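# Swap the pink and yellow flowers between their pegs

## Task

Exchange the pink flower and the yellow flower so that each one ends up hanging from the peg the other occupied at the start. No stem may be deformed. At the end the dryer must still hang on its rail, and every flower must hang head down, held by a clip on its stem.

## Robot and tools

Robot: two arms, left_arm and right_arm, each with a parallel two-finger gripper. The fingers point along the gripper's +z axis and open and close along its y axis. end_effector_position is the point between the finger pads, roughly 1 cm short of the fingertips. Each wrist carries a camera.

Frames: the scene frame has its origin at table-top height, midway between the nominal arm bases, with +z up, +x out over the table and left_arm on the +y side. Image sides do not match arm names. Each arm's hand poses, targets and wrist camera pose are given in that arm's own base frame. Calibrated bases in the scene frame: left_arm at (-0.022, +0.332, +0.008) with quat_wxyz (+1.000, 0, 0, -0.008); right_arm at (+0.007, -0.249, +0.027) with quat_wxyz (+1.000, 0, 0, +0.005). In both base frames up is +z. Fixed cameras and the table use the scene frame. Reported positions can be off by a few centimetres, more at long reach.

Row format, shared by execute_actions and move: one flat list of 16 numbers covering both arms, even if only one arm moves. The first 8 are left_arm and the last 8 are right_arm, each as x, y, z (metres, absolute position of the gripper point in that arm's base frame), then qw, qx, qy, qz (absolute orientation, w first), then opening. Opening runs from -1 (closed) to +1 (fully open, 0.094 m). To keep an orientation, repeat the same quaternion rather than copying the drifted value from the last result. To hold an arm still, resend the pose it had in the last result before it stopped, with the opening you want. An opening of 0 is a real command, so to leave a gripper alone, resend its current command.

execute_actions(actions, cameras): actions is a list of actions. Each action is a table of up to 15 rows, one per 1/30 s step, and the last row is held for the remaining steps of the action's 15. Any target more than 0.6 m from the gripper's position at the start of that action, along any gripper axis, is refused for both arms. An empty list only returns state and images. cameras picks images: null or ["all"] gives all, [] gives none, and an unknown name voids the call.

move(target, speed, blend, opening_speed, blocking, cameras): drives each gripper in a straight line from its Hand target to the row's poses. target is one 16-number row or a list of up to 15 rows, all sharing 10 s. speed is in m/s, 0.002 to 0.5, default 0.25, either one value or one per target; turning is limited to twice that in rad/s. blend, in metres, rounds corners at intermediate targets; 0 stops at each. opening_speed is the rate of change of opening per second, at least 0.2. Use a low value to close gently on a stem. Openings in later rows are applied only after all arms come to rest at that row. blocking=false returns after about 0.5 s while the move runs, and a new move replaces it. Paths do not avoid obstacles or the other arm. Grippers lag behind and overshoot more at speed, especially with the arm stretched out. Keep paths away from an arm's own base, because passing near it can flip the shoulder posture. The result adds a move: line with the ending: done, off_target, moving, held or fault. limits=paced means the pose was clipped, and limits=held means steps were withheld by a check. done does not mean the gripper is not touching anything.

wait(seconds 0 to 10): lets the scene run with the last commands held. stop(): brakes a running move. zoom_image(camera, region [x0,y0,x1,y1] in pixels, at most 504x504): gives a closer look at the latest image from that camera. Cameras: cam_head_left, cam_head_right, cam_high, cam_low, cam_left_wrist, cam_right_wrist, each 672x504. read_manual gives only licence texts. finished_scene(scene, done) ends the scene for good. Set done=true only if the goal really holds, since a false true is penalised heavily.

Control details: on every step the commanded pose is clipped to within 100 mm and 20 degrees of the measured pose. One action may fall short, so send the remainder next time. Friction can leave the gripper a centimetre or more off target in free air. The clearance check can hold arms that come too close, but it does not stop the grippers or wrist cameras from hitting each other.

Reading results: grip_measured is the finger opening on the -1..1 scale. With nothing held it reads up to about 1.6 mm too wide. On a held part it reads narrower than the part. It follows the command up to the force limit, so first contact does not show up in it. To release, command well above grip_measured. grip_effort_nm is the gripper motor effort (negative means closing) and has an offset. It is not pad force. Joint torques include gravity. Joints 3 and 4 wrap at ±28 N m. Joint velocities marked within noise means the arm is at rest.

Avoid: dropping flowers or letting go while they are moving, fast impacts, hard presses, squeezing stems hard enough to bend them (close slowly), knocking the dryer off its rail, any object falling off the table, and collisions between the arms. Keep arms from staying outstretched or pushing against unreachable poses. Motors heat up. A MOTOR HOT line appears at 85 °C, and at 100 °C the arm drops for 30 to 60 s or longer. Loose objects may occasionally get a small push.

Each tool is called in YAML: its name, and indented under it one key for each argument.

## Session

execute_actions:
  actions: []

Scene clock: 0.00 s.
left_arm: end_effector_position=(+0.1502, +0.1552, +0.1226) grip_measured=+1.000 grip_effort_nm=n/a end_effector_quat_wxyz=(+0.410, -0.011, +0.908, -0.082) | right_arm: end_effector_position=(+0.4649, -0.2515, +0.3685) grip_measured=+1.000 grip_effort_nm=n/a end_effector_quat_wxyz=(+0.321, +0.128, +0.922, -0.178)
Joint positions: left_arm=[1.451 0.901 0.465 -1.211 0.86 1.461 0.094] | right_arm=[-0.453 1.291 1.385 -0.923 0.13 -0.227 0.094]
Joint velocities: within noise
Joint torques (N m): no reading
Heat: left arm: hottest elbow 43 °C; right arm: hottest elbow 33 °C.
Hand target: left_arm +0.1513, +0.1642, +0.1316; +0.411, -0.006, +0.909, -0.069 | right_arm +0.4691, -0.2536, +0.3820; +0.332, +0.128, +0.917, -0.181
Tool commands: left_gripper/opening=+1.0 right_gripper/opening=+1.0
camera_calibration:
cam_left_wrist: T_world_to_cam=[[-0.0514271, -0.988212, 0.144199, 0.143304], [-0.915953, -0.0108668, -0.401138, 0.227174], [0.397976, -0.152708, -0.904597, 0.165319], [0, 0, 0, 1]] pos_world=[0.149658, 0.169329, 0.220011]
cam_right_wrist: T_world_to_cam=[[-0.340176, -0.907441, 0.246639, -0.16207], [-0.922967, 0.27198, -0.272322, 0.639005], [0.180035, -0.320277, -0.930059, 0.26536], [0, 0, 0, 1]] pos_world=[0.486874, -0.235877, 0.460788]

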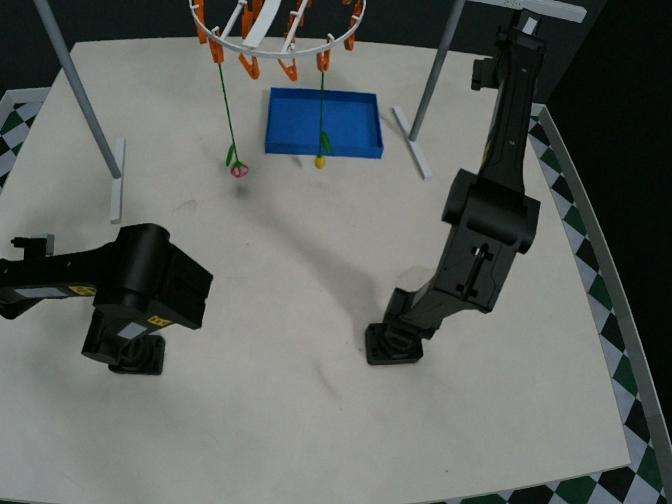

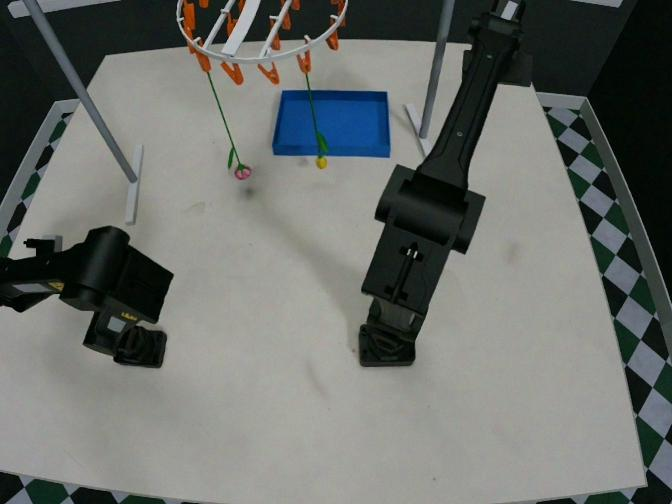

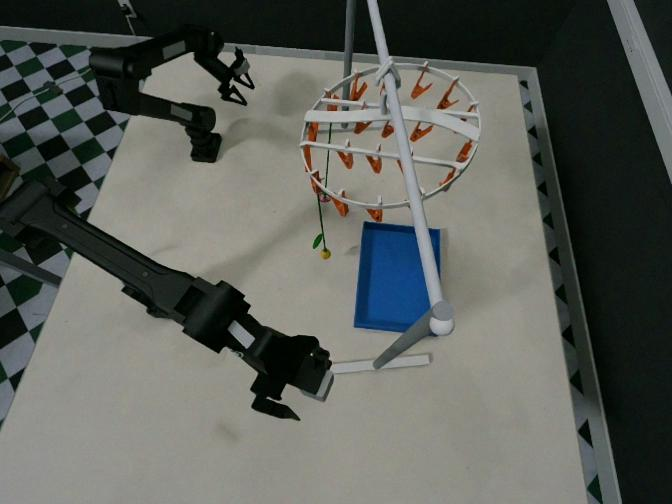

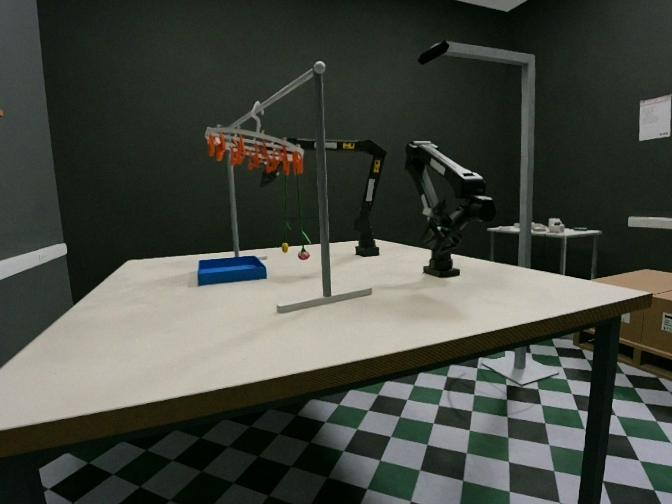

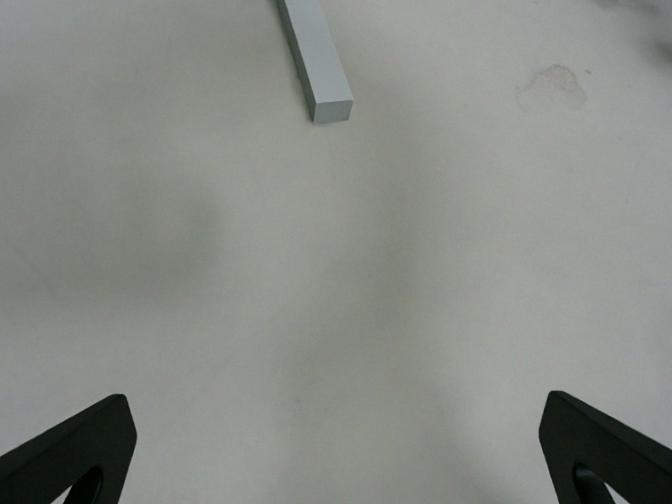

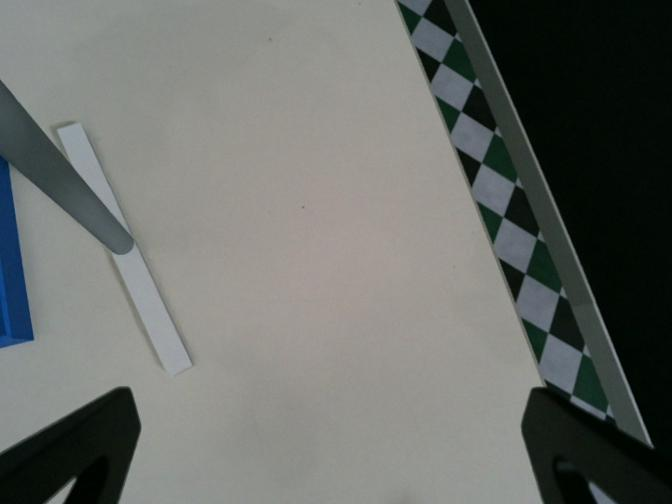

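zoom_image:
  camera: "cam_head_left"
  region: [180, 0, 380, 150]

zoom_image:
  camera: "cam_head_right"
  region: [165, 0, 365, 150]

zoom_image:
  camera: "cam_high"
  region: [290, 50, 490, 250]

zoom_image:
  camera: "cam_low"
  region: [180, 40, 380, 280]

Scaled by 2.520 from the camera's 672x504 image, which has a finer 960x720 frame.

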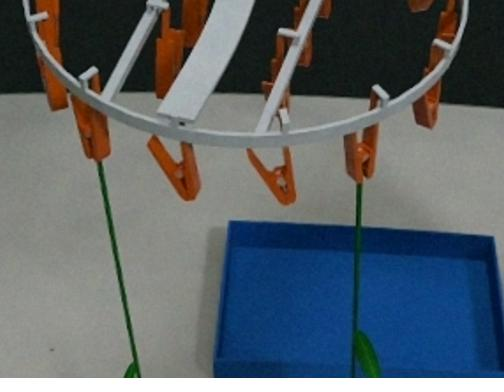

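Scaled by 2.520 from the camera's 672x504 image, which has a finer 960x720 frame.

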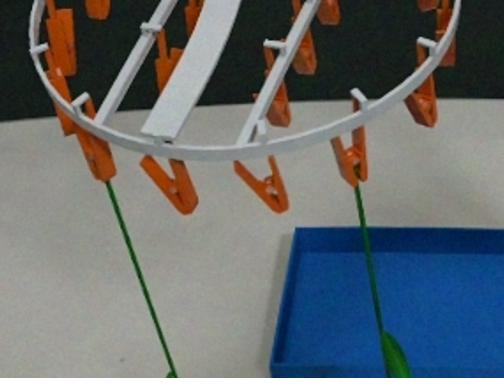

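Scaled by 2.520 from the camera's 672x504 image, which has a finer 960x720 frame.

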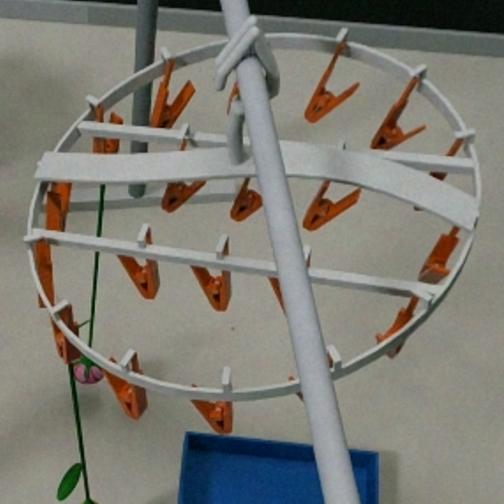

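Scaled by 2.100 from the camera's 672x504 image, which has a finer 960x720 frame.

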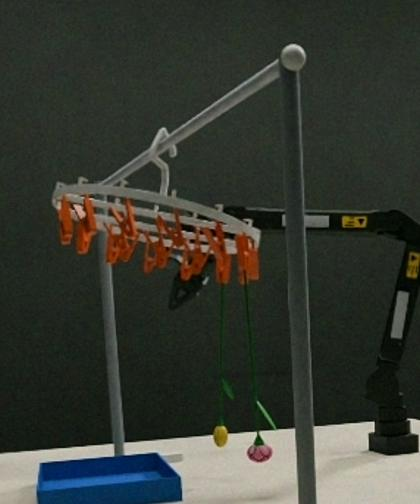

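move:
  target:
    - [0.2200,0.1000,0.2400,0.5600,0.1300,0.8000,-0.1500,-0.1,0.3900,-0.1800,0.3500,0.5200,-0.1000,0.8400,0.0500,-0.2]
    - [0.3000,0.0000,0.3600,0.6706,0.2244,0.6706,-0.2244,-0.1,0.3300,-0.0500,0.3100,0.6645,-0.2418,0.6645,0.2418,-0.2]
  speed: 0.15
  blend: 0.04
  opening_speed: 0.8

Scene clock: 82.00 s.
left_arm: end_effector_position=(+0.3011, +0.0042, +0.3548) grip_measured=-0.098 grip_effort_nm=-0.125 end_effector_quat_wxyz=(+0.666, +0.217, +0.677, -0.226) | right_arm: end_effector_position=(+0.3290, -0.0529, +0.3155) grip_measured=-0.199 grip_effort_nm=-0.081 end_effector_quat_wxyz=(+0.667, -0.246, +0.664, +0.232)
Joint positions: left_arm=[0.581 0.571 0.484 0.055 1.218 0.012 0.042] | right_arm=[-0.689 0.864 0.473 0.38 -1.379 -0.032 0.038]
Joint velocities: within noise
Joint torques (N m): left_arm=[1.61 -0.73 8.79 2.5 -0.05 -0.07] | right_arm=[1.38 -0.79 7.58 2.11 0.05 0.18]
Heat: left arm: hottest elbow 55 °C; right arm: hottest elbow 48 °C.
Hand target: left_arm +0.2999, +0.0000, +0.3599; +0.670, +0.224, +0.671, -0.224 | right_arm +0.3299, -0.0500, +0.3101; +0.663, -0.242, +0.665, +0.241
Off the commanded pose: left_arm 0.007 m, 1 deg | right_arm 0.006 m, 1 deg.
move: done
camera_calibration:
cam_left_wrist: T_world_to_cam=[[-0.590534, -0.807002, 0.0040941, 0.179663], [-0.34996, 0.25151, -0.90237, 0.463167], [0.727185, -0.534313, -0.430943, 0.0267008], [0, 0, 0, 1]] pos_world=[0.24877, 0.0427639, 0.428719]
cam_right_wrist: T_world_to_cam=[[0.640787, -0.76715, 0.0295428, -0.261815], [-0.303327, -0.288339, -0.908215, 0.412275], [0.705255, 0.573011, -0.417461, 0.01695], [0, 0, 0, 1]] pos_world=[0.280868, -0.0916893, 0.389245]

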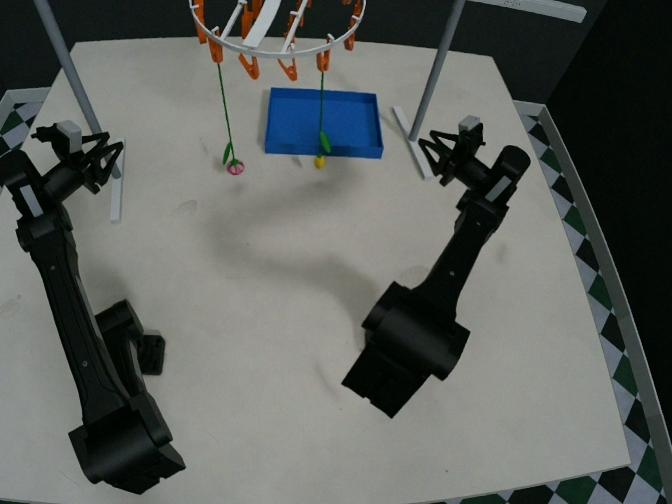

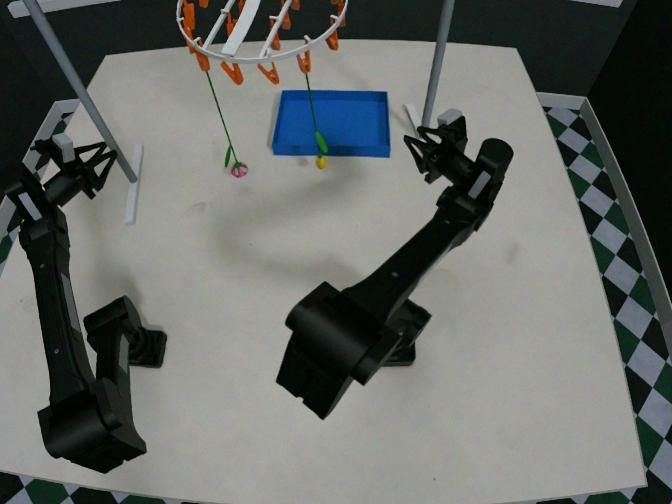

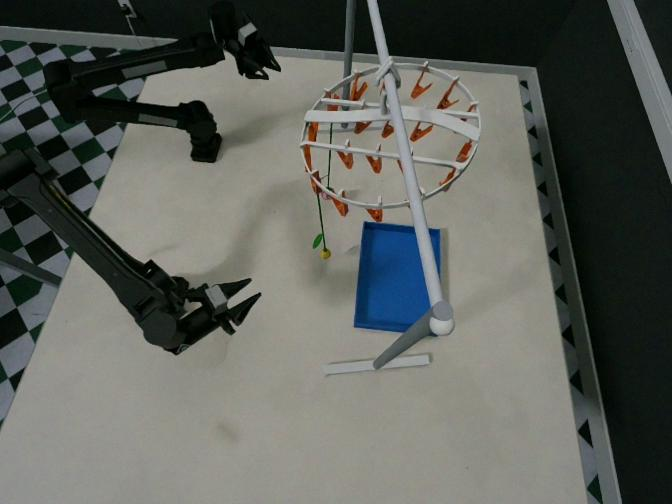

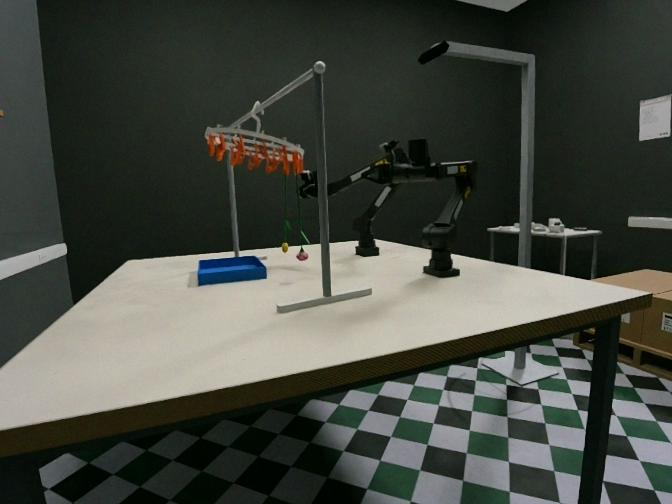

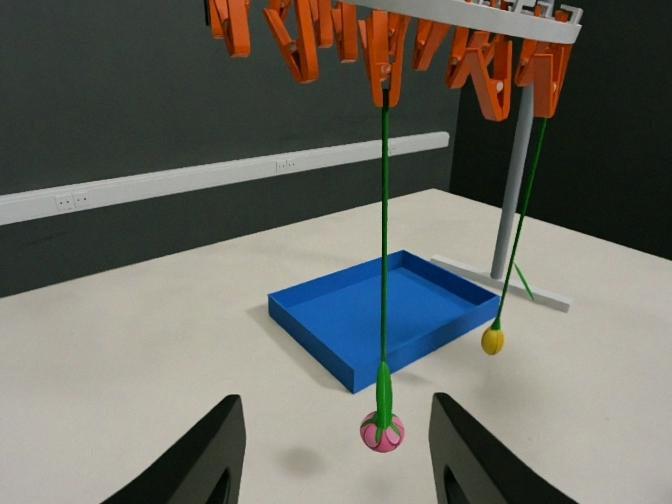

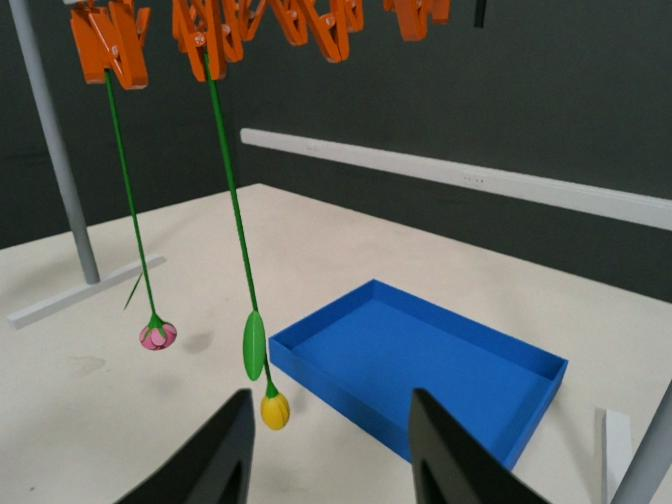

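zoom_image:
  camera: "cam_left_wrist"
  region: [320, 0, 580, 130]

zoom_image:
  camera: "cam_right_wrist"
  region: [60, 0, 320, 130]

Scaled by 1.938 from the camera's 672x504 image, which has a finer 960x720 frame.

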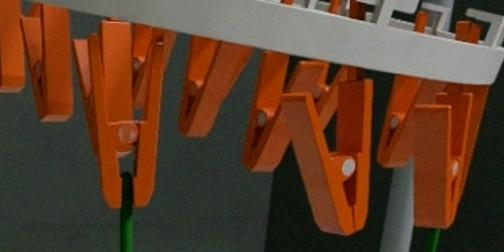

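Scaled by 1.938 from the camera's 672x504 image, which has a finer 960x720 frame.

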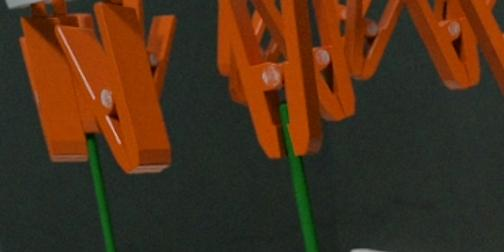

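move:
  target:
    - [0.3500,-0.0600,0.4100,0.6706,0.2244,0.6706,-0.2244,-0.1,0.3100,0.1000,0.2700,0.6645,-0.2418,0.6645,0.2418,-0.2]
    - [0.4010,-0.1200,0.4450,0.6706,0.2244,0.6706,-0.2244,-0.1,0.3500,0.2550,0.2350,0.6645,-0.2418,0.6645,0.2418,-0.2]
  speed: 0.12
  blend: 0.04

zoom_image:
  camera: "cam_left_wrist"
  region: [220, 40, 540, 280]

Scene clock: 99.37 s.
left_arm: end_effector_position=(+0.3951, -0.1148, +0.4097) grip_measured=-0.098 grip_effort_nm=-0.120 end_effector_quat_wxyz=(+0.655, +0.218, +0.688, -0.225) | right_arm: end_effector_position=(+0.3387, +0.2428, +0.2095) grip_measured=-0.199 grip_effort_nm=-0.076 end_effector_quat_wxyz=(+0.647, -0.249, +0.683, +0.230)
Joint positions: left_arm=[-0.047 0.786 0.718 0.019 0.59 0.003 0.042] | right_arm=[0.576 1.085 0.287 0.742 -0.115 -0.014 0.038]
Joint velocities: within noise
Joint torques (N m): left_arm=[1.79 -1.79 13.7 1.83 -0.06 0] | right_arm=[1.49 -2.55 10.54 2.8 0.08 0.15]
Heat: left arm: hottest elbow 57 °C; right arm: hottest elbow 46 °C.
Hand target: left_arm +0.3987, -0.1192, +0.4441; +0.671, +0.224, +0.670, -0.225 | right_arm +0.3485, +0.2540, +0.2351; +0.664, -0.242, +0.665, +0.242
Off the commanded pose: left_arm 0.036 m, 3 deg | right_arm 0.030 m, 3 deg.
move: off_target (left_arm, right_arm)
camera_calibration:
cam_left_wrist: T_world_to_cam=[[-0.590831, -0.80673, 0.0102829, 0.136496], [-0.374841, 0.263194, -0.888945, 0.581173], [0.714432, -0.529071, -0.457898, -0.0649843], [0, 0, 0, 1]] pos_world=[0.34492, -0.0772276, 0.485471]
cam_right_wrist: T_world_to_cam=[[0.642052, -0.766496, 0.0159053, -0.0357613], [-0.348288, -0.310098, -0.88461, 0.419802], [0.682982, 0.562426, -0.46606, -0.183315], [0, 0, 0, 1]] pos_world=[0.294373, 0.20587, 0.286494]

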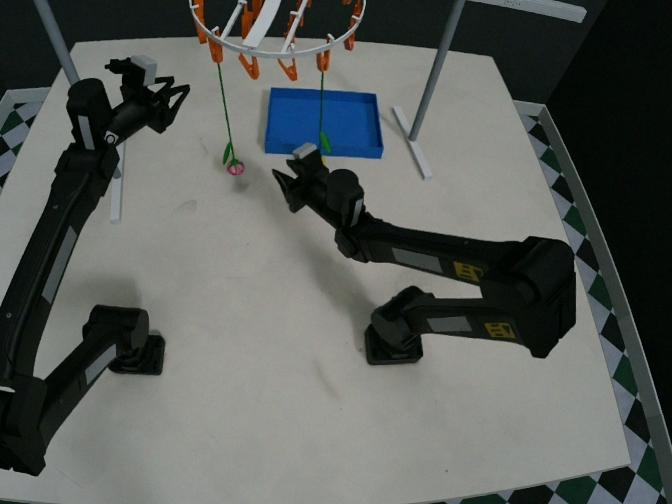

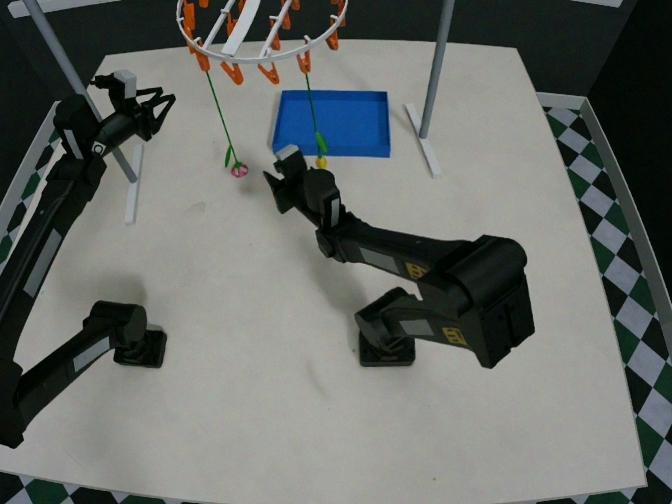

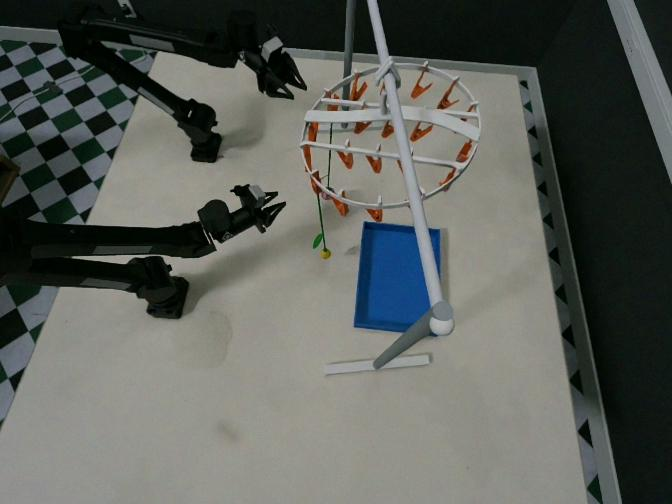

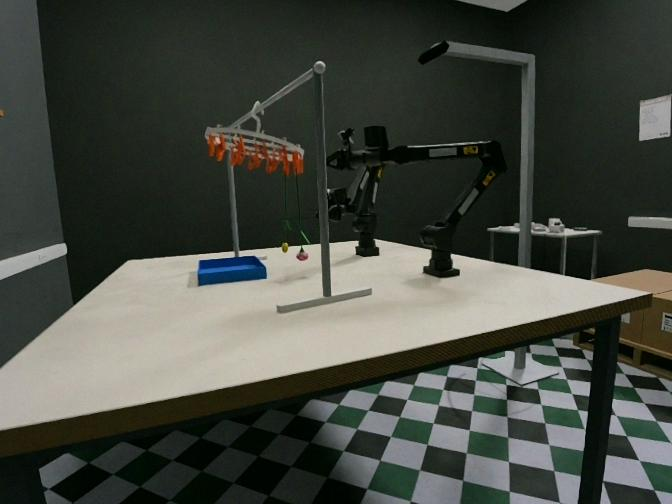

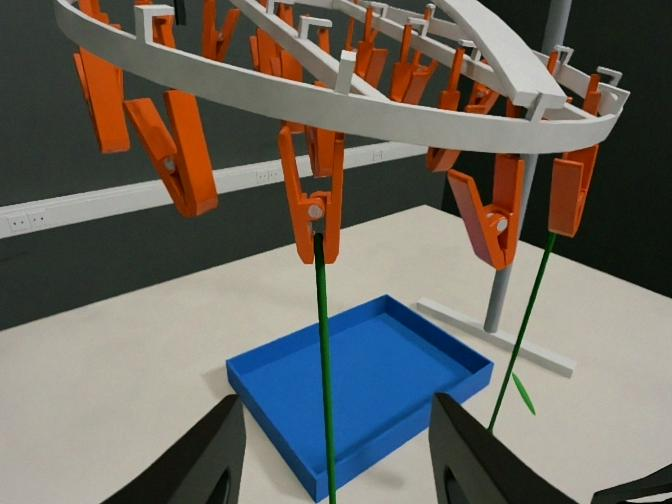

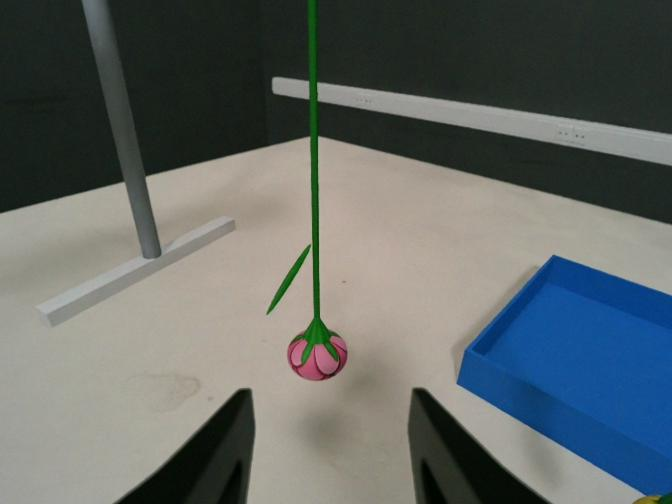

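Scaled by 1.575 from the camera's 672x504 image, which has a finer 960x720 frame.

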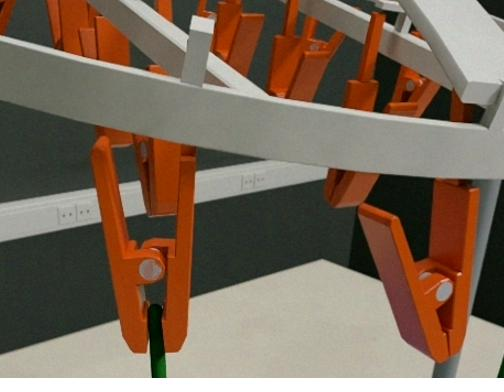

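move:
  target: [0.4400,-0.1370,0.4640,0.6706,0.2244,0.6706,-0.2244,-0.1,0.3500,0.2550,0.2350,0.6645,-0.2418,0.6645,0.2418,-0.2]
  speed: 0.04
  cameras: ["cam_left_wrist","cam_right_wrist","cam_head_left"]

zoom_image:
  camera: "cam_left_wrist"
  region: [220, 180, 450, 380]

Scene clock: 120.23 s.
left_arm: end_effector_position=(+0.4331, -0.1307, +0.4263) grip_measured=-0.098 grip_effort_nm=-0.125 end_effector_quat_wxyz=(+0.650, +0.218, +0.692, -0.225) | right_arm: end_effector_position=(+0.3387, +0.2428, +0.2097) grip_measured=-0.199 grip_effort_nm=-0.076 end_effector_quat_wxyz=(+0.647, -0.248, +0.683, +0.230)
Joint positions: left_arm=[-0.095 0.906 0.826 0.019 0.542 0.003 0.042] | right_arm=[0.576 1.085 0.287 0.743 -0.115 -0.014 0.038]
Joint velocities: within noise
Joint torques (N m): left_arm=[1.61 -3.19 13.78 2.36 -0.09 0.01] | right_arm=[1.44 -2.43 10.51 2.74 0.08 0.18]
Heat: left arm: hottest elbow 68 °C; right arm: hottest elbow 47 °C.
Hand target: left_arm +0.4372, -0.1362, +0.4633; +0.671, +0.224, +0.670, -0.225 | right_arm +0.3485, +0.2540, +0.2351; +0.664, -0.242, +0.665, +0.242
Off the commanded pose: left_arm 0.039 m, 3 deg | right_arm 0.030 m, 3 deg.
move: off_target (left_arm, right_arm)
camera_calibration:
cam_left_wrist: T_world_to_cam=[[-0.590439, -0.806955, 0.0143194, 0.144027], [-0.385207, 0.266172, -0.883611, 0.61702], [0.709223, -0.527235, -0.468003, -0.086046], [0, 0, 0, 1]] pos_world=[0.383745, -0.0933766, 0.502874]
cam_right_wrist: T_world_to_cam=[[0.642042, -0.766503, 0.0159976, -0.0357799], [-0.347722, -0.30973, -0.884961, 0.419764], [0.68328, 0.56262, -0.465389, -0.183526], [0, 0, 0, 1]] pos_world=[0.294333, 0.205844, 0.286637]
Images, in order (width x height): cam_head_left 672x504, cam_left_wrist 672x504, cam_right_wrist 672x504.

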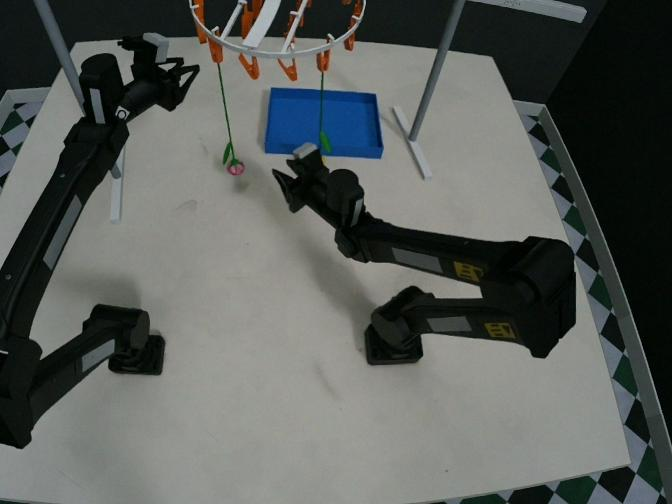

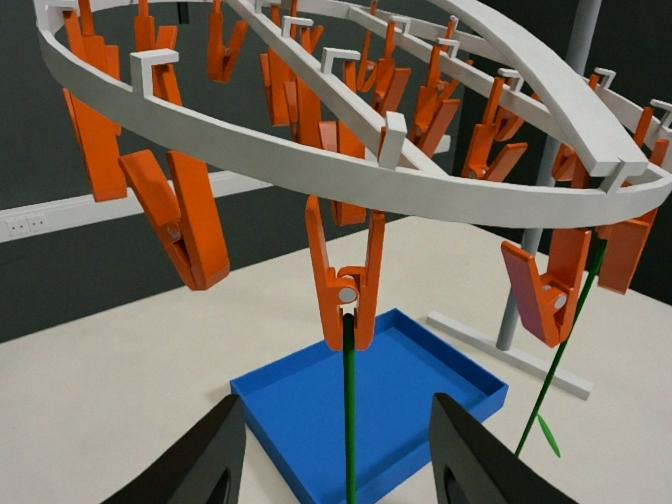

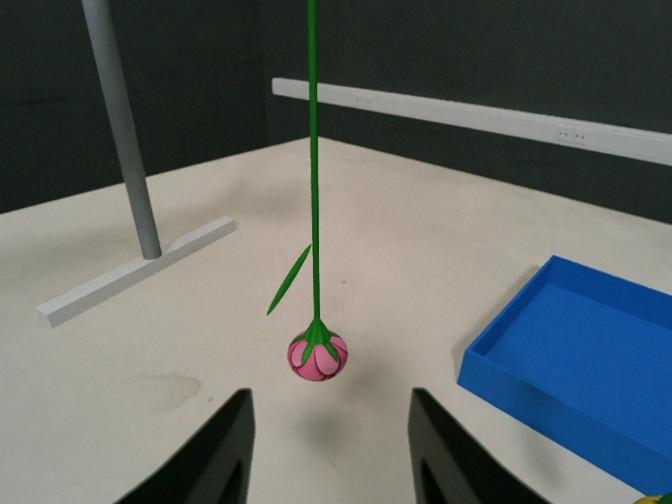

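Scaled by 2.191 from the camera's 672x504 image, which has a finer 960x720 frame.

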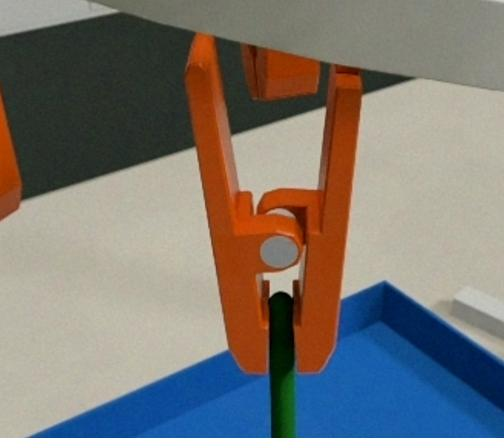

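zoom_image:
  camera: "cam_right_wrist"
  region: [270, 230, 370, 390]

Scaled by 3.150 from the camera's 672x504 image, which has a finer 960x720 frame.

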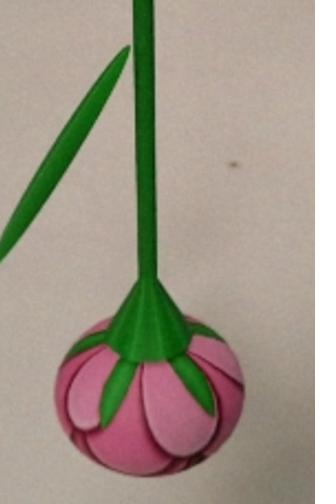

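move:
  target:
    - [0.4400,-0.1370,0.4600,0.6706,0.2244,0.6706,-0.2244,-0.1,0.3550,0.2800,0.2050,0.6645,-0.2418,0.6645,0.2418,-0.2]
    - [0.4400,-0.1370,0.4600,0.6706,0.2244,0.6706,-0.2244,-0.1,0.4150,0.3300,0.1980,0.6645,-0.2418,0.6645,0.2418,-0.2]
  speed: 0.07
  blend: 0.01
  cameras: ["cam_left_wrist","cam_right_wrist","cam_head_left","cam_high"]

zoom_image:
  camera: "cam_right_wrist"
  region: [236, 200, 436, 500]

Scene clock: 158.23 s.
left_arm: end_effector_position=(+0.4338, -0.1308, +0.4258) grip_measured=-0.098 grip_effort_nm=-0.120 end_effector_quat_wxyz=(+0.650, +0.217, +0.693, -0.225) | right_arm: end_effector_position=(+0.4056, +0.3164, +0.1815) grip_measured=-0.199 grip_effort_nm=-0.071 end_effector_quat_wxyz=(+0.651, -0.249, +0.679, +0.230)
Joint positions: left_arm=[-0.095 0.909 0.827 0.019 0.541 0.003 0.042] | right_arm=[0.65 1.495 0.5 0.949 -0.04 -0.014 0.038]
Joint velocities: within noise
Joint torques (N m): left_arm=[1.67 -3.31 13.01 2.78 -0.05 0.01] | right_arm=[1.38 -8.41 8.77 2.77 0.08 0.16]
Heat: left arm: hottest elbow 67 °C; right arm: hottest elbow 49 °C.
Hand target: left_arm +0.4378, -0.1362, +0.4592; +0.671, +0.224, +0.671, -0.225 | right_arm +0.4140, +0.3292, +0.1981; +0.664, -0.242, +0.665, +0.242
Off the commanded pose: left_arm 0.035 m, 4 deg | right_arm 0.023 m, 3 deg.
move: off_target (left_arm, right_arm)
camera_calibration:
cam_left_wrist: T_world_to_cam=[[-0.59011, -0.807182, 0.0150587, 0.143878], [-0.386646, 0.266194, -0.882975, 0.617242], [0.708713, -0.526875, -0.469178, -0.0861055], [0, 0, 0, 1]] pos_world=[0.384583, -0.0935372, 0.502444]
cam_right_wrist: T_world_to_cam=[[0.641628, -0.766738, 0.0206253, -0.0224916], [-0.338412, -0.30712, -0.889469, 0.437108], [0.688324, 0.563728, -0.456531, -0.287832], [0, 0, 0, 1]] pos_world=[0.360476, 0.279258, 0.257854]
Images, in order (width x height): cam_head_left 672x504, cam_high 672x504, cam_left_wrist 672x504, cam_right_wrist 672x504.

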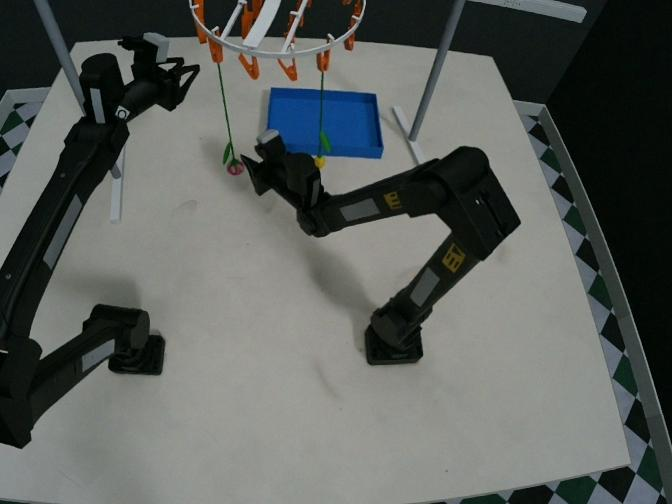

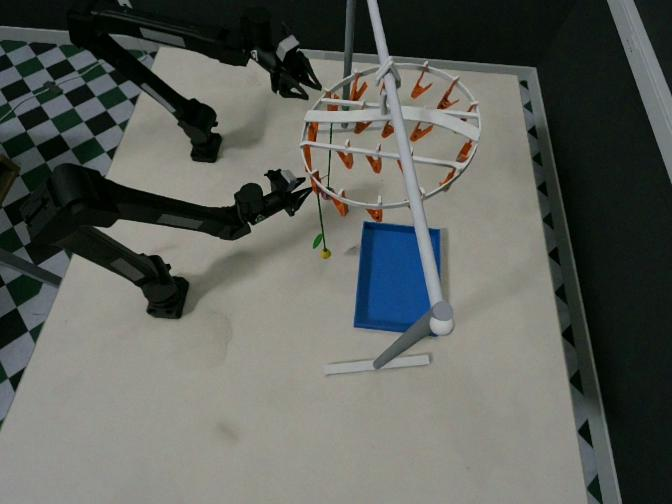

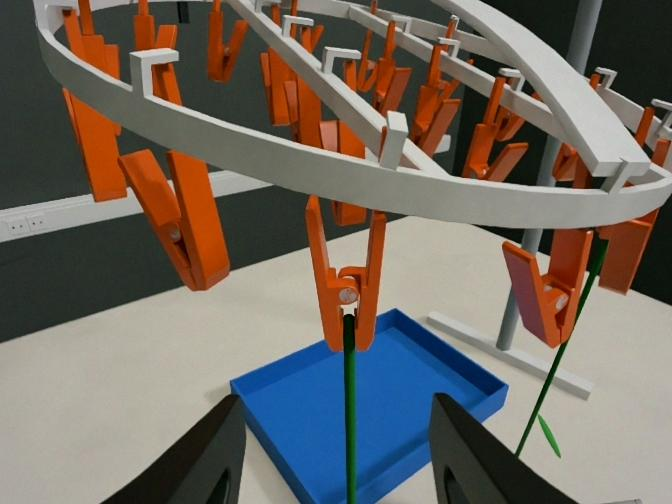

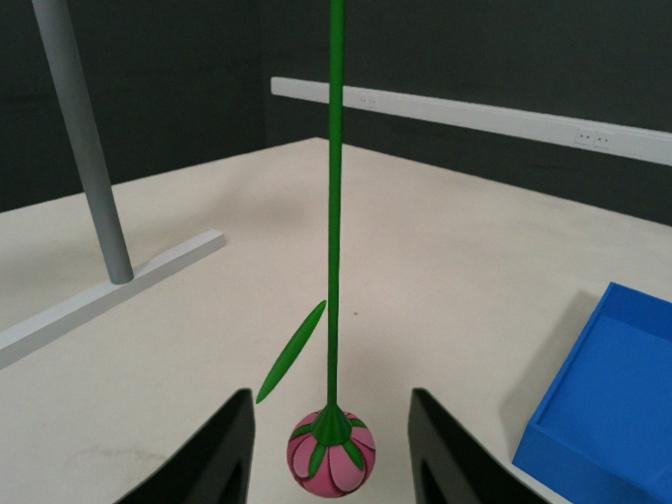

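Scaled by 1.680 from the camera's 672x504 image, which has a finer 960x720 frame.

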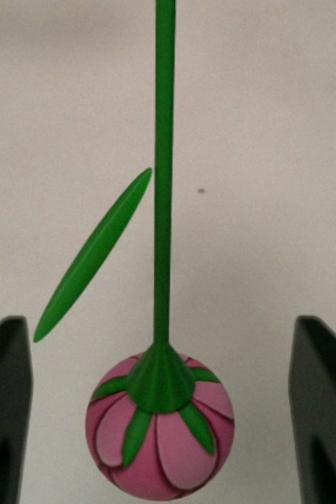

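move:
  target: [0.4400,-0.1370,0.4600,0.6706,0.2244,0.6706,-0.2244,-0.1,0.4600,0.3670,0.2030,0.6645,-0.2418,0.6645,0.2418,-0.2]
  speed: 0.05
  cameras: ["cam_right_wrist"]

Scene clock: 166.83 s.
left_arm: end_effector_position=(+0.4337, -0.1310, +0.4258) grip_measured=-0.098 grip_effort_nm=-0.125 end_effector_quat_wxyz=(+0.650, +0.218, +0.693, -0.225) | right_arm: end_effector_position=(+0.4511, +0.3531, +0.1933) grip_measured=-0.199 grip_effort_nm=-0.076 end_effector_quat_wxyz=(+0.661, -0.246, +0.670, +0.233)
Joint positions: left_arm=[-0.095 0.909 0.827 0.019 0.541 0.003 0.042] | right_arm=[0.654 1.603 0.662 0.921 -0.036 -0.014 0.038]
Joint velocities: within noise
Joint torques (N m): left_arm=[1.67 -3.19 13.03 2.78 -0.04 0.01] | right_arm=[1.49 -11.22 9.2 1.74 0.09 0.17]
Heat: left arm: hottest elbow 68 °C; right arm: hottest elbow 49 °C.
Hand target: left_arm +0.4378, -0.1364, +0.4592; +0.670, +0.224, +0.671, -0.225 | right_arm +0.4591, +0.3665, +0.2032; +0.665, -0.242, +0.664, +0.242
Off the commanded pose: left_arm 0.035 m, 4 deg | right_arm 0.019 m, 1 deg.
move: off_target (left_arm, right_arm)
camera_calibration:
cam_right_wrist: T_world_to_cam=[[0.641183, -0.767075, 0.0219317, -0.0237211], [-0.319605, -0.292917, -0.901139, 0.462959], [0.697665, 0.570786, -0.432974, -0.345726], [0, 0, 0, 1]] pos_world=[0.404375, 0.314748, 0.26802]
Images, in order (width x height): cam_right_wrist 672x504.

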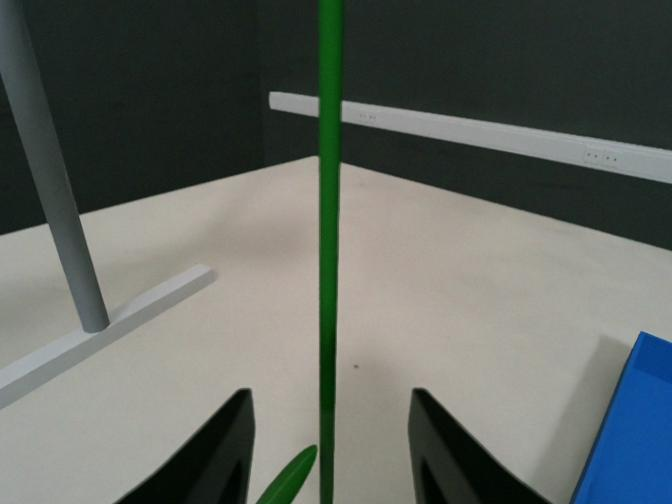

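move:
  target: [0.4400,-0.1370,0.4600,0.6706,0.2244,0.6706,-0.2244,-0.1,0.4740,0.3815,0.2000,0.6645,-0.2418,0.6645,0.2418,-0.2]
  speed: 0.03
  cameras: ["cam_right_wrist","cam_left_wrist"]

zoom_image:
  camera: "cam_right_wrist"
  region: [236, 254, 436, 504]

Scene clock: 171.67 s.
left_arm: end_effector_position=(+0.4337, -0.1310, +0.4258) grip_measured=-0.098 grip_effort_nm=-0.120 end_effector_quat_wxyz=(+0.650, +0.218, +0.693, -0.225) | right_arm: end_effector_position=(+0.4654, +0.3672, +0.1902) grip_measured=-0.199 grip_effort_nm=-0.076 end_effector_quat_wxyz=(+0.660, -0.246, +0.671, +0.232)
Joint positions: left_arm=[-0.095 0.909 0.827 0.019 0.541 0.003 0.042] | right_arm=[0.66 1.651 0.716 0.915 -0.029 -0.014 0.038]
Joint velocities: within noise
Joint torques (N m): left_arm=[1.73 -3.25 13 2.78 -0.05 0.01] | right_arm=[1.55 -12.04 9.26 1.74 0.08 0.16]
Heat: left arm: hottest elbow 68 °C; right arm: hottest elbow 49 °C.
Hand target: left_arm +0.4378, -0.1363, +0.4592; +0.671, +0.224, +0.671, -0.225 | right_arm +0.4732, +0.3808, +0.2001; +0.664, -0.242, +0.665, +0.242
Off the commanded pose: left_arm 0.035 m, 4 deg | right_arm 0.019 m, 1 deg.
move: off_target (left_arm, right_arm)
camera_calibration:
cam_left_wrist: T_world_to_cam=[[-0.590418, -0.806957, 0.0150587, 0.143878], [-0.386544, 0.266342, -0.882975, 0.617242], [0.708512, -0.527146, -0.469178, -0.0861055], [0, 0, 0, 1]] pos_world=[0.384547, -0.0936839, 0.502444]
cam_right_wrist: T_world_to_cam=[[0.640903, -0.767306, 0.0220298, -0.0217914], [-0.320191, -0.293306, -0.900805, 0.469193], [0.697654, 0.570275, -0.433665, -0.364708], [0, 0, 0, 1]] pos_world=[0.418637, 0.32888, 0.26497]
Images, in order (width x height): cam_left_wrist 672x504, cam_right_wrist 672x504.

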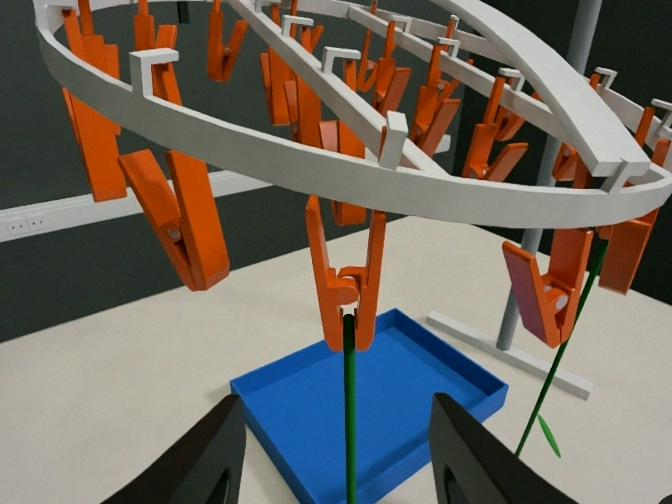

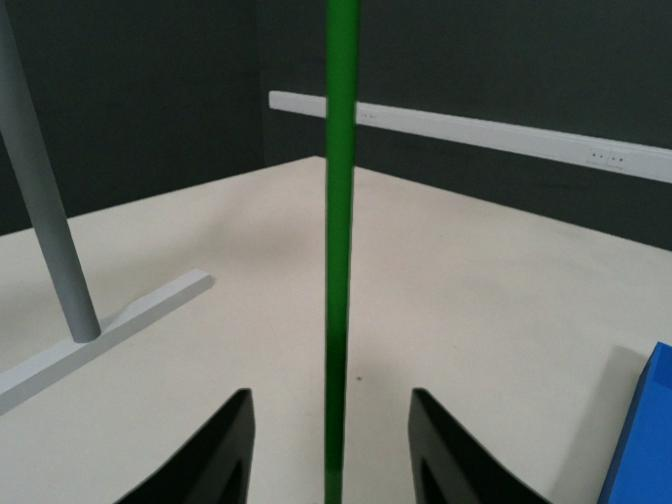

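Scaled by 2.016 from the camera's 672x504 image, which has a finer 960x720 frame.

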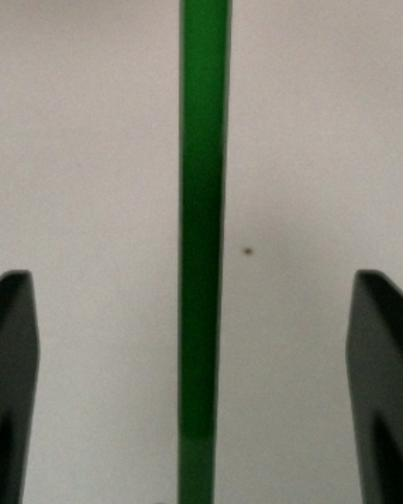

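move:
  target: [0.4400,-0.1370,0.4600,0.6706,0.2244,0.6706,-0.2244,-0.1,0.4815,0.3885,0.1990,0.6645,-0.2418,0.6645,0.2418,-0.2]
  speed: 0.03
  cameras: ["cam_right_wrist"]

zoom_image:
  camera: "cam_right_wrist"
  region: [236, 254, 436, 504]

Scene clock: 174.53 s.
left_arm: end_effector_position=(+0.4337, -0.1310, +0.4258) grip_measured=-0.098 grip_effort_nm=-0.120 end_effector_quat_wxyz=(+0.650, +0.218, +0.693, -0.225) | right_arm: end_effector_position=(+0.4729, +0.3741, +0.1895) grip_measured=-0.199 grip_effort_nm=-0.085 end_effector_quat_wxyz=(+0.660, -0.246, +0.670, +0.232)
Joint positions: left_arm=[-0.095 0.909 0.827 0.019 0.541 0.003 0.042] | right_arm=[0.662 1.673 0.745 0.908 -0.028 -0.014 0.038]
Joint velocities: within noise
Joint torques (N m): left_arm=[1.73 -3.25 13.03 2.78 -0.05 0.01] | right_arm=[1.67 -12.45 9.33 1.65 0.1 0.17]
Heat: left arm: hottest elbow 68 °C; right arm: hottest elbow 49 °C.
Hand target: left_arm +0.4378, -0.1363, +0.4592; +0.671, +0.224, +0.671, -0.225 | right_arm +0.4806, +0.3879, +0.1992; +0.665, -0.242, +0.664, +0.242
Off the commanded pose: left_arm 0.035 m, 4 deg | right_arm 0.019 m, 1 deg.
move: off_target (left_arm, right_arm)
camera_calibration:
cam_right_wrist: T_world_to_cam=[[0.641189, -0.767066, 0.0220735, -0.0214854], [-0.319791, -0.293239, -0.900969, 0.47283], [0.697575, 0.570632, -0.433322, -0.374372], [0, 0, 0, 1]] pos_world=[0.426136, 0.3358, 0.264256]
Images, in order (width x height): cam_right_wrist 672x504.

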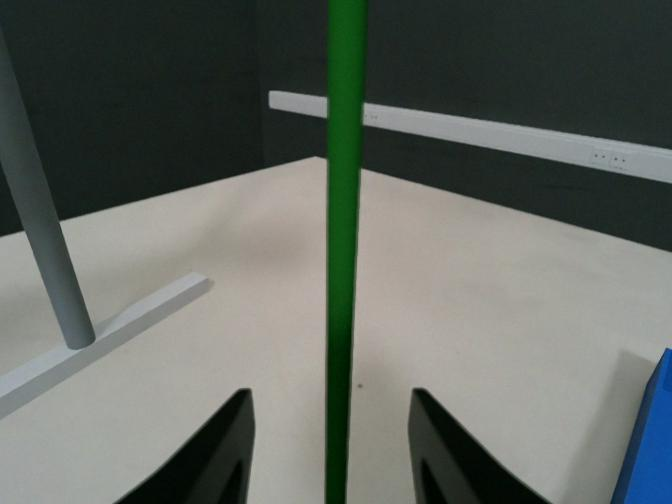

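Scaled by 2.016 from the camera's 672x504 image, which has a finer 960x720 frame.

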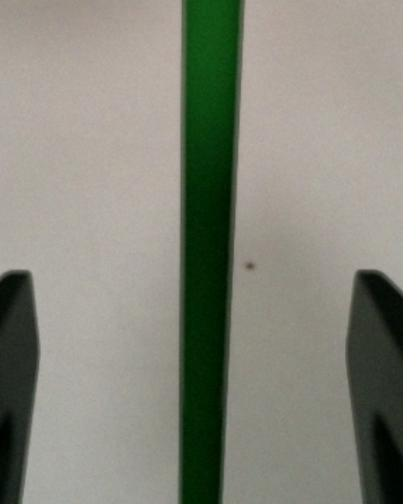

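move:
  target: [0.4400,-0.1370,0.4600,0.6706,0.2244,0.6706,-0.2244,-0.1,0.4815,0.3885,0.1990,0.6645,-0.2418,0.6645,0.2418,-1.0]
  opening_speed: 0.3
  cameras: ["cam_right_wrist","cam_left_wrist"]

zoom_image:
  camera: "cam_left_wrist"
  region: [220, 180, 450, 380]

Scene clock: 180.27 s.
left_arm: end_effector_position=(+0.4337, -0.1310, +0.4258) grip_measured=-0.098 grip_effort_nm=-0.125 end_effector_quat_wxyz=(+0.650, +0.218, +0.693, -0.225) | right_arm: end_effector_position=(+0.4729, +0.3744, +0.1892) grip_measured=-0.940 grip_effort_nm=-0.994 end_effector_quat_wxyz=(+0.660, -0.246, +0.671, +0.232)
Joint positions: left_arm=[-0.095 0.909 0.827 0.019 0.541 0.003 0.042] | right_arm=[0.663 1.674 0.745 0.908 -0.028 -0.014 0.003]
Joint velocities: within noise
Joint torques (N m): left_arm=[1.67 -3.25 13.01 2.78 -0.04 0.01] | right_arm=[1.49 -12.57 9.36 1.74 0.09 0.16]
Heat: left arm: hottest elbow 68 °C; right arm: hottest elbow 49 °C.
Hand target: left_arm +0.4378, -0.1363, +0.4592; +0.671, +0.224, +0.671, -0.225 | right_arm +0.4806, +0.3879, +0.1991; +0.664, -0.242, +0.664, +0.242
Off the commanded pose: left_arm 0.035 m, 4 deg | right_arm 0.019 m, 1 deg.
move: off_target (left_arm, right_arm)
camera_calibration:
cam_left_wrist: T_world_to_cam=[[-0.590418, -0.806957, 0.0150587, 0.143878], [-0.386544, 0.266342, -0.882975, 0.617242], [0.708512, -0.527146, -0.469178, -0.0861055], [0, 0, 0, 1]] pos_world=[0.384547, -0.0936839, 0.502444]
cam_right_wrist: T_world_to_cam=[[0.641202, -0.767055, 0.0220553, -0.0213274], [-0.320328, -0.293667, -0.900638, 0.473042], [0.697316, 0.570426, -0.434009, -0.374268], [0, 0, 0, 1]] pos_world=[0.426187, 0.33605, 0.264074]
Images, in order (width x height): cam_left_wrist 672x504, cam_right_wrist 672x504.

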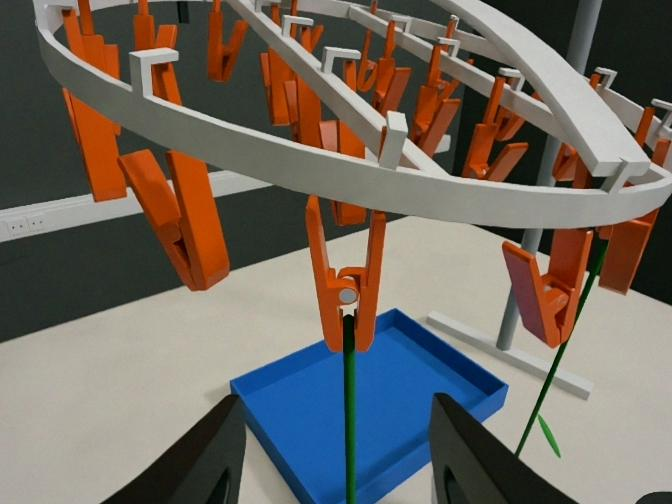

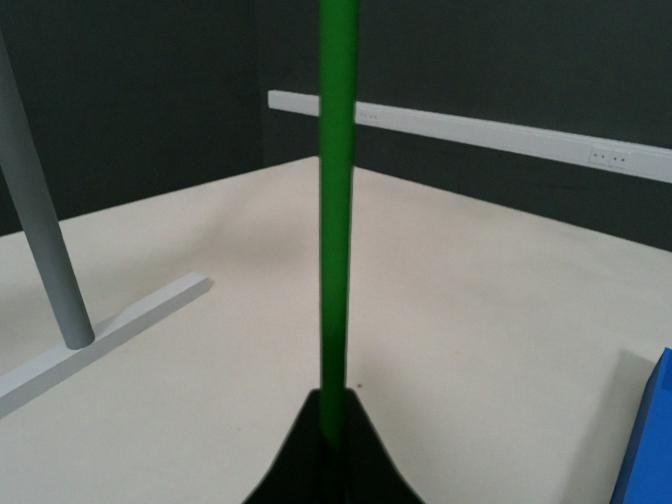

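Scaled by 2.191 from the camera's 672x504 image, which has a finer 960x720 frame.

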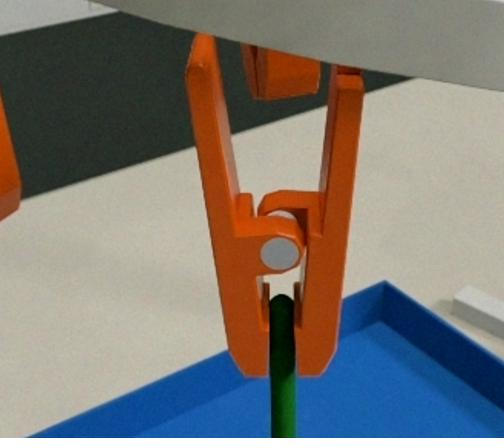

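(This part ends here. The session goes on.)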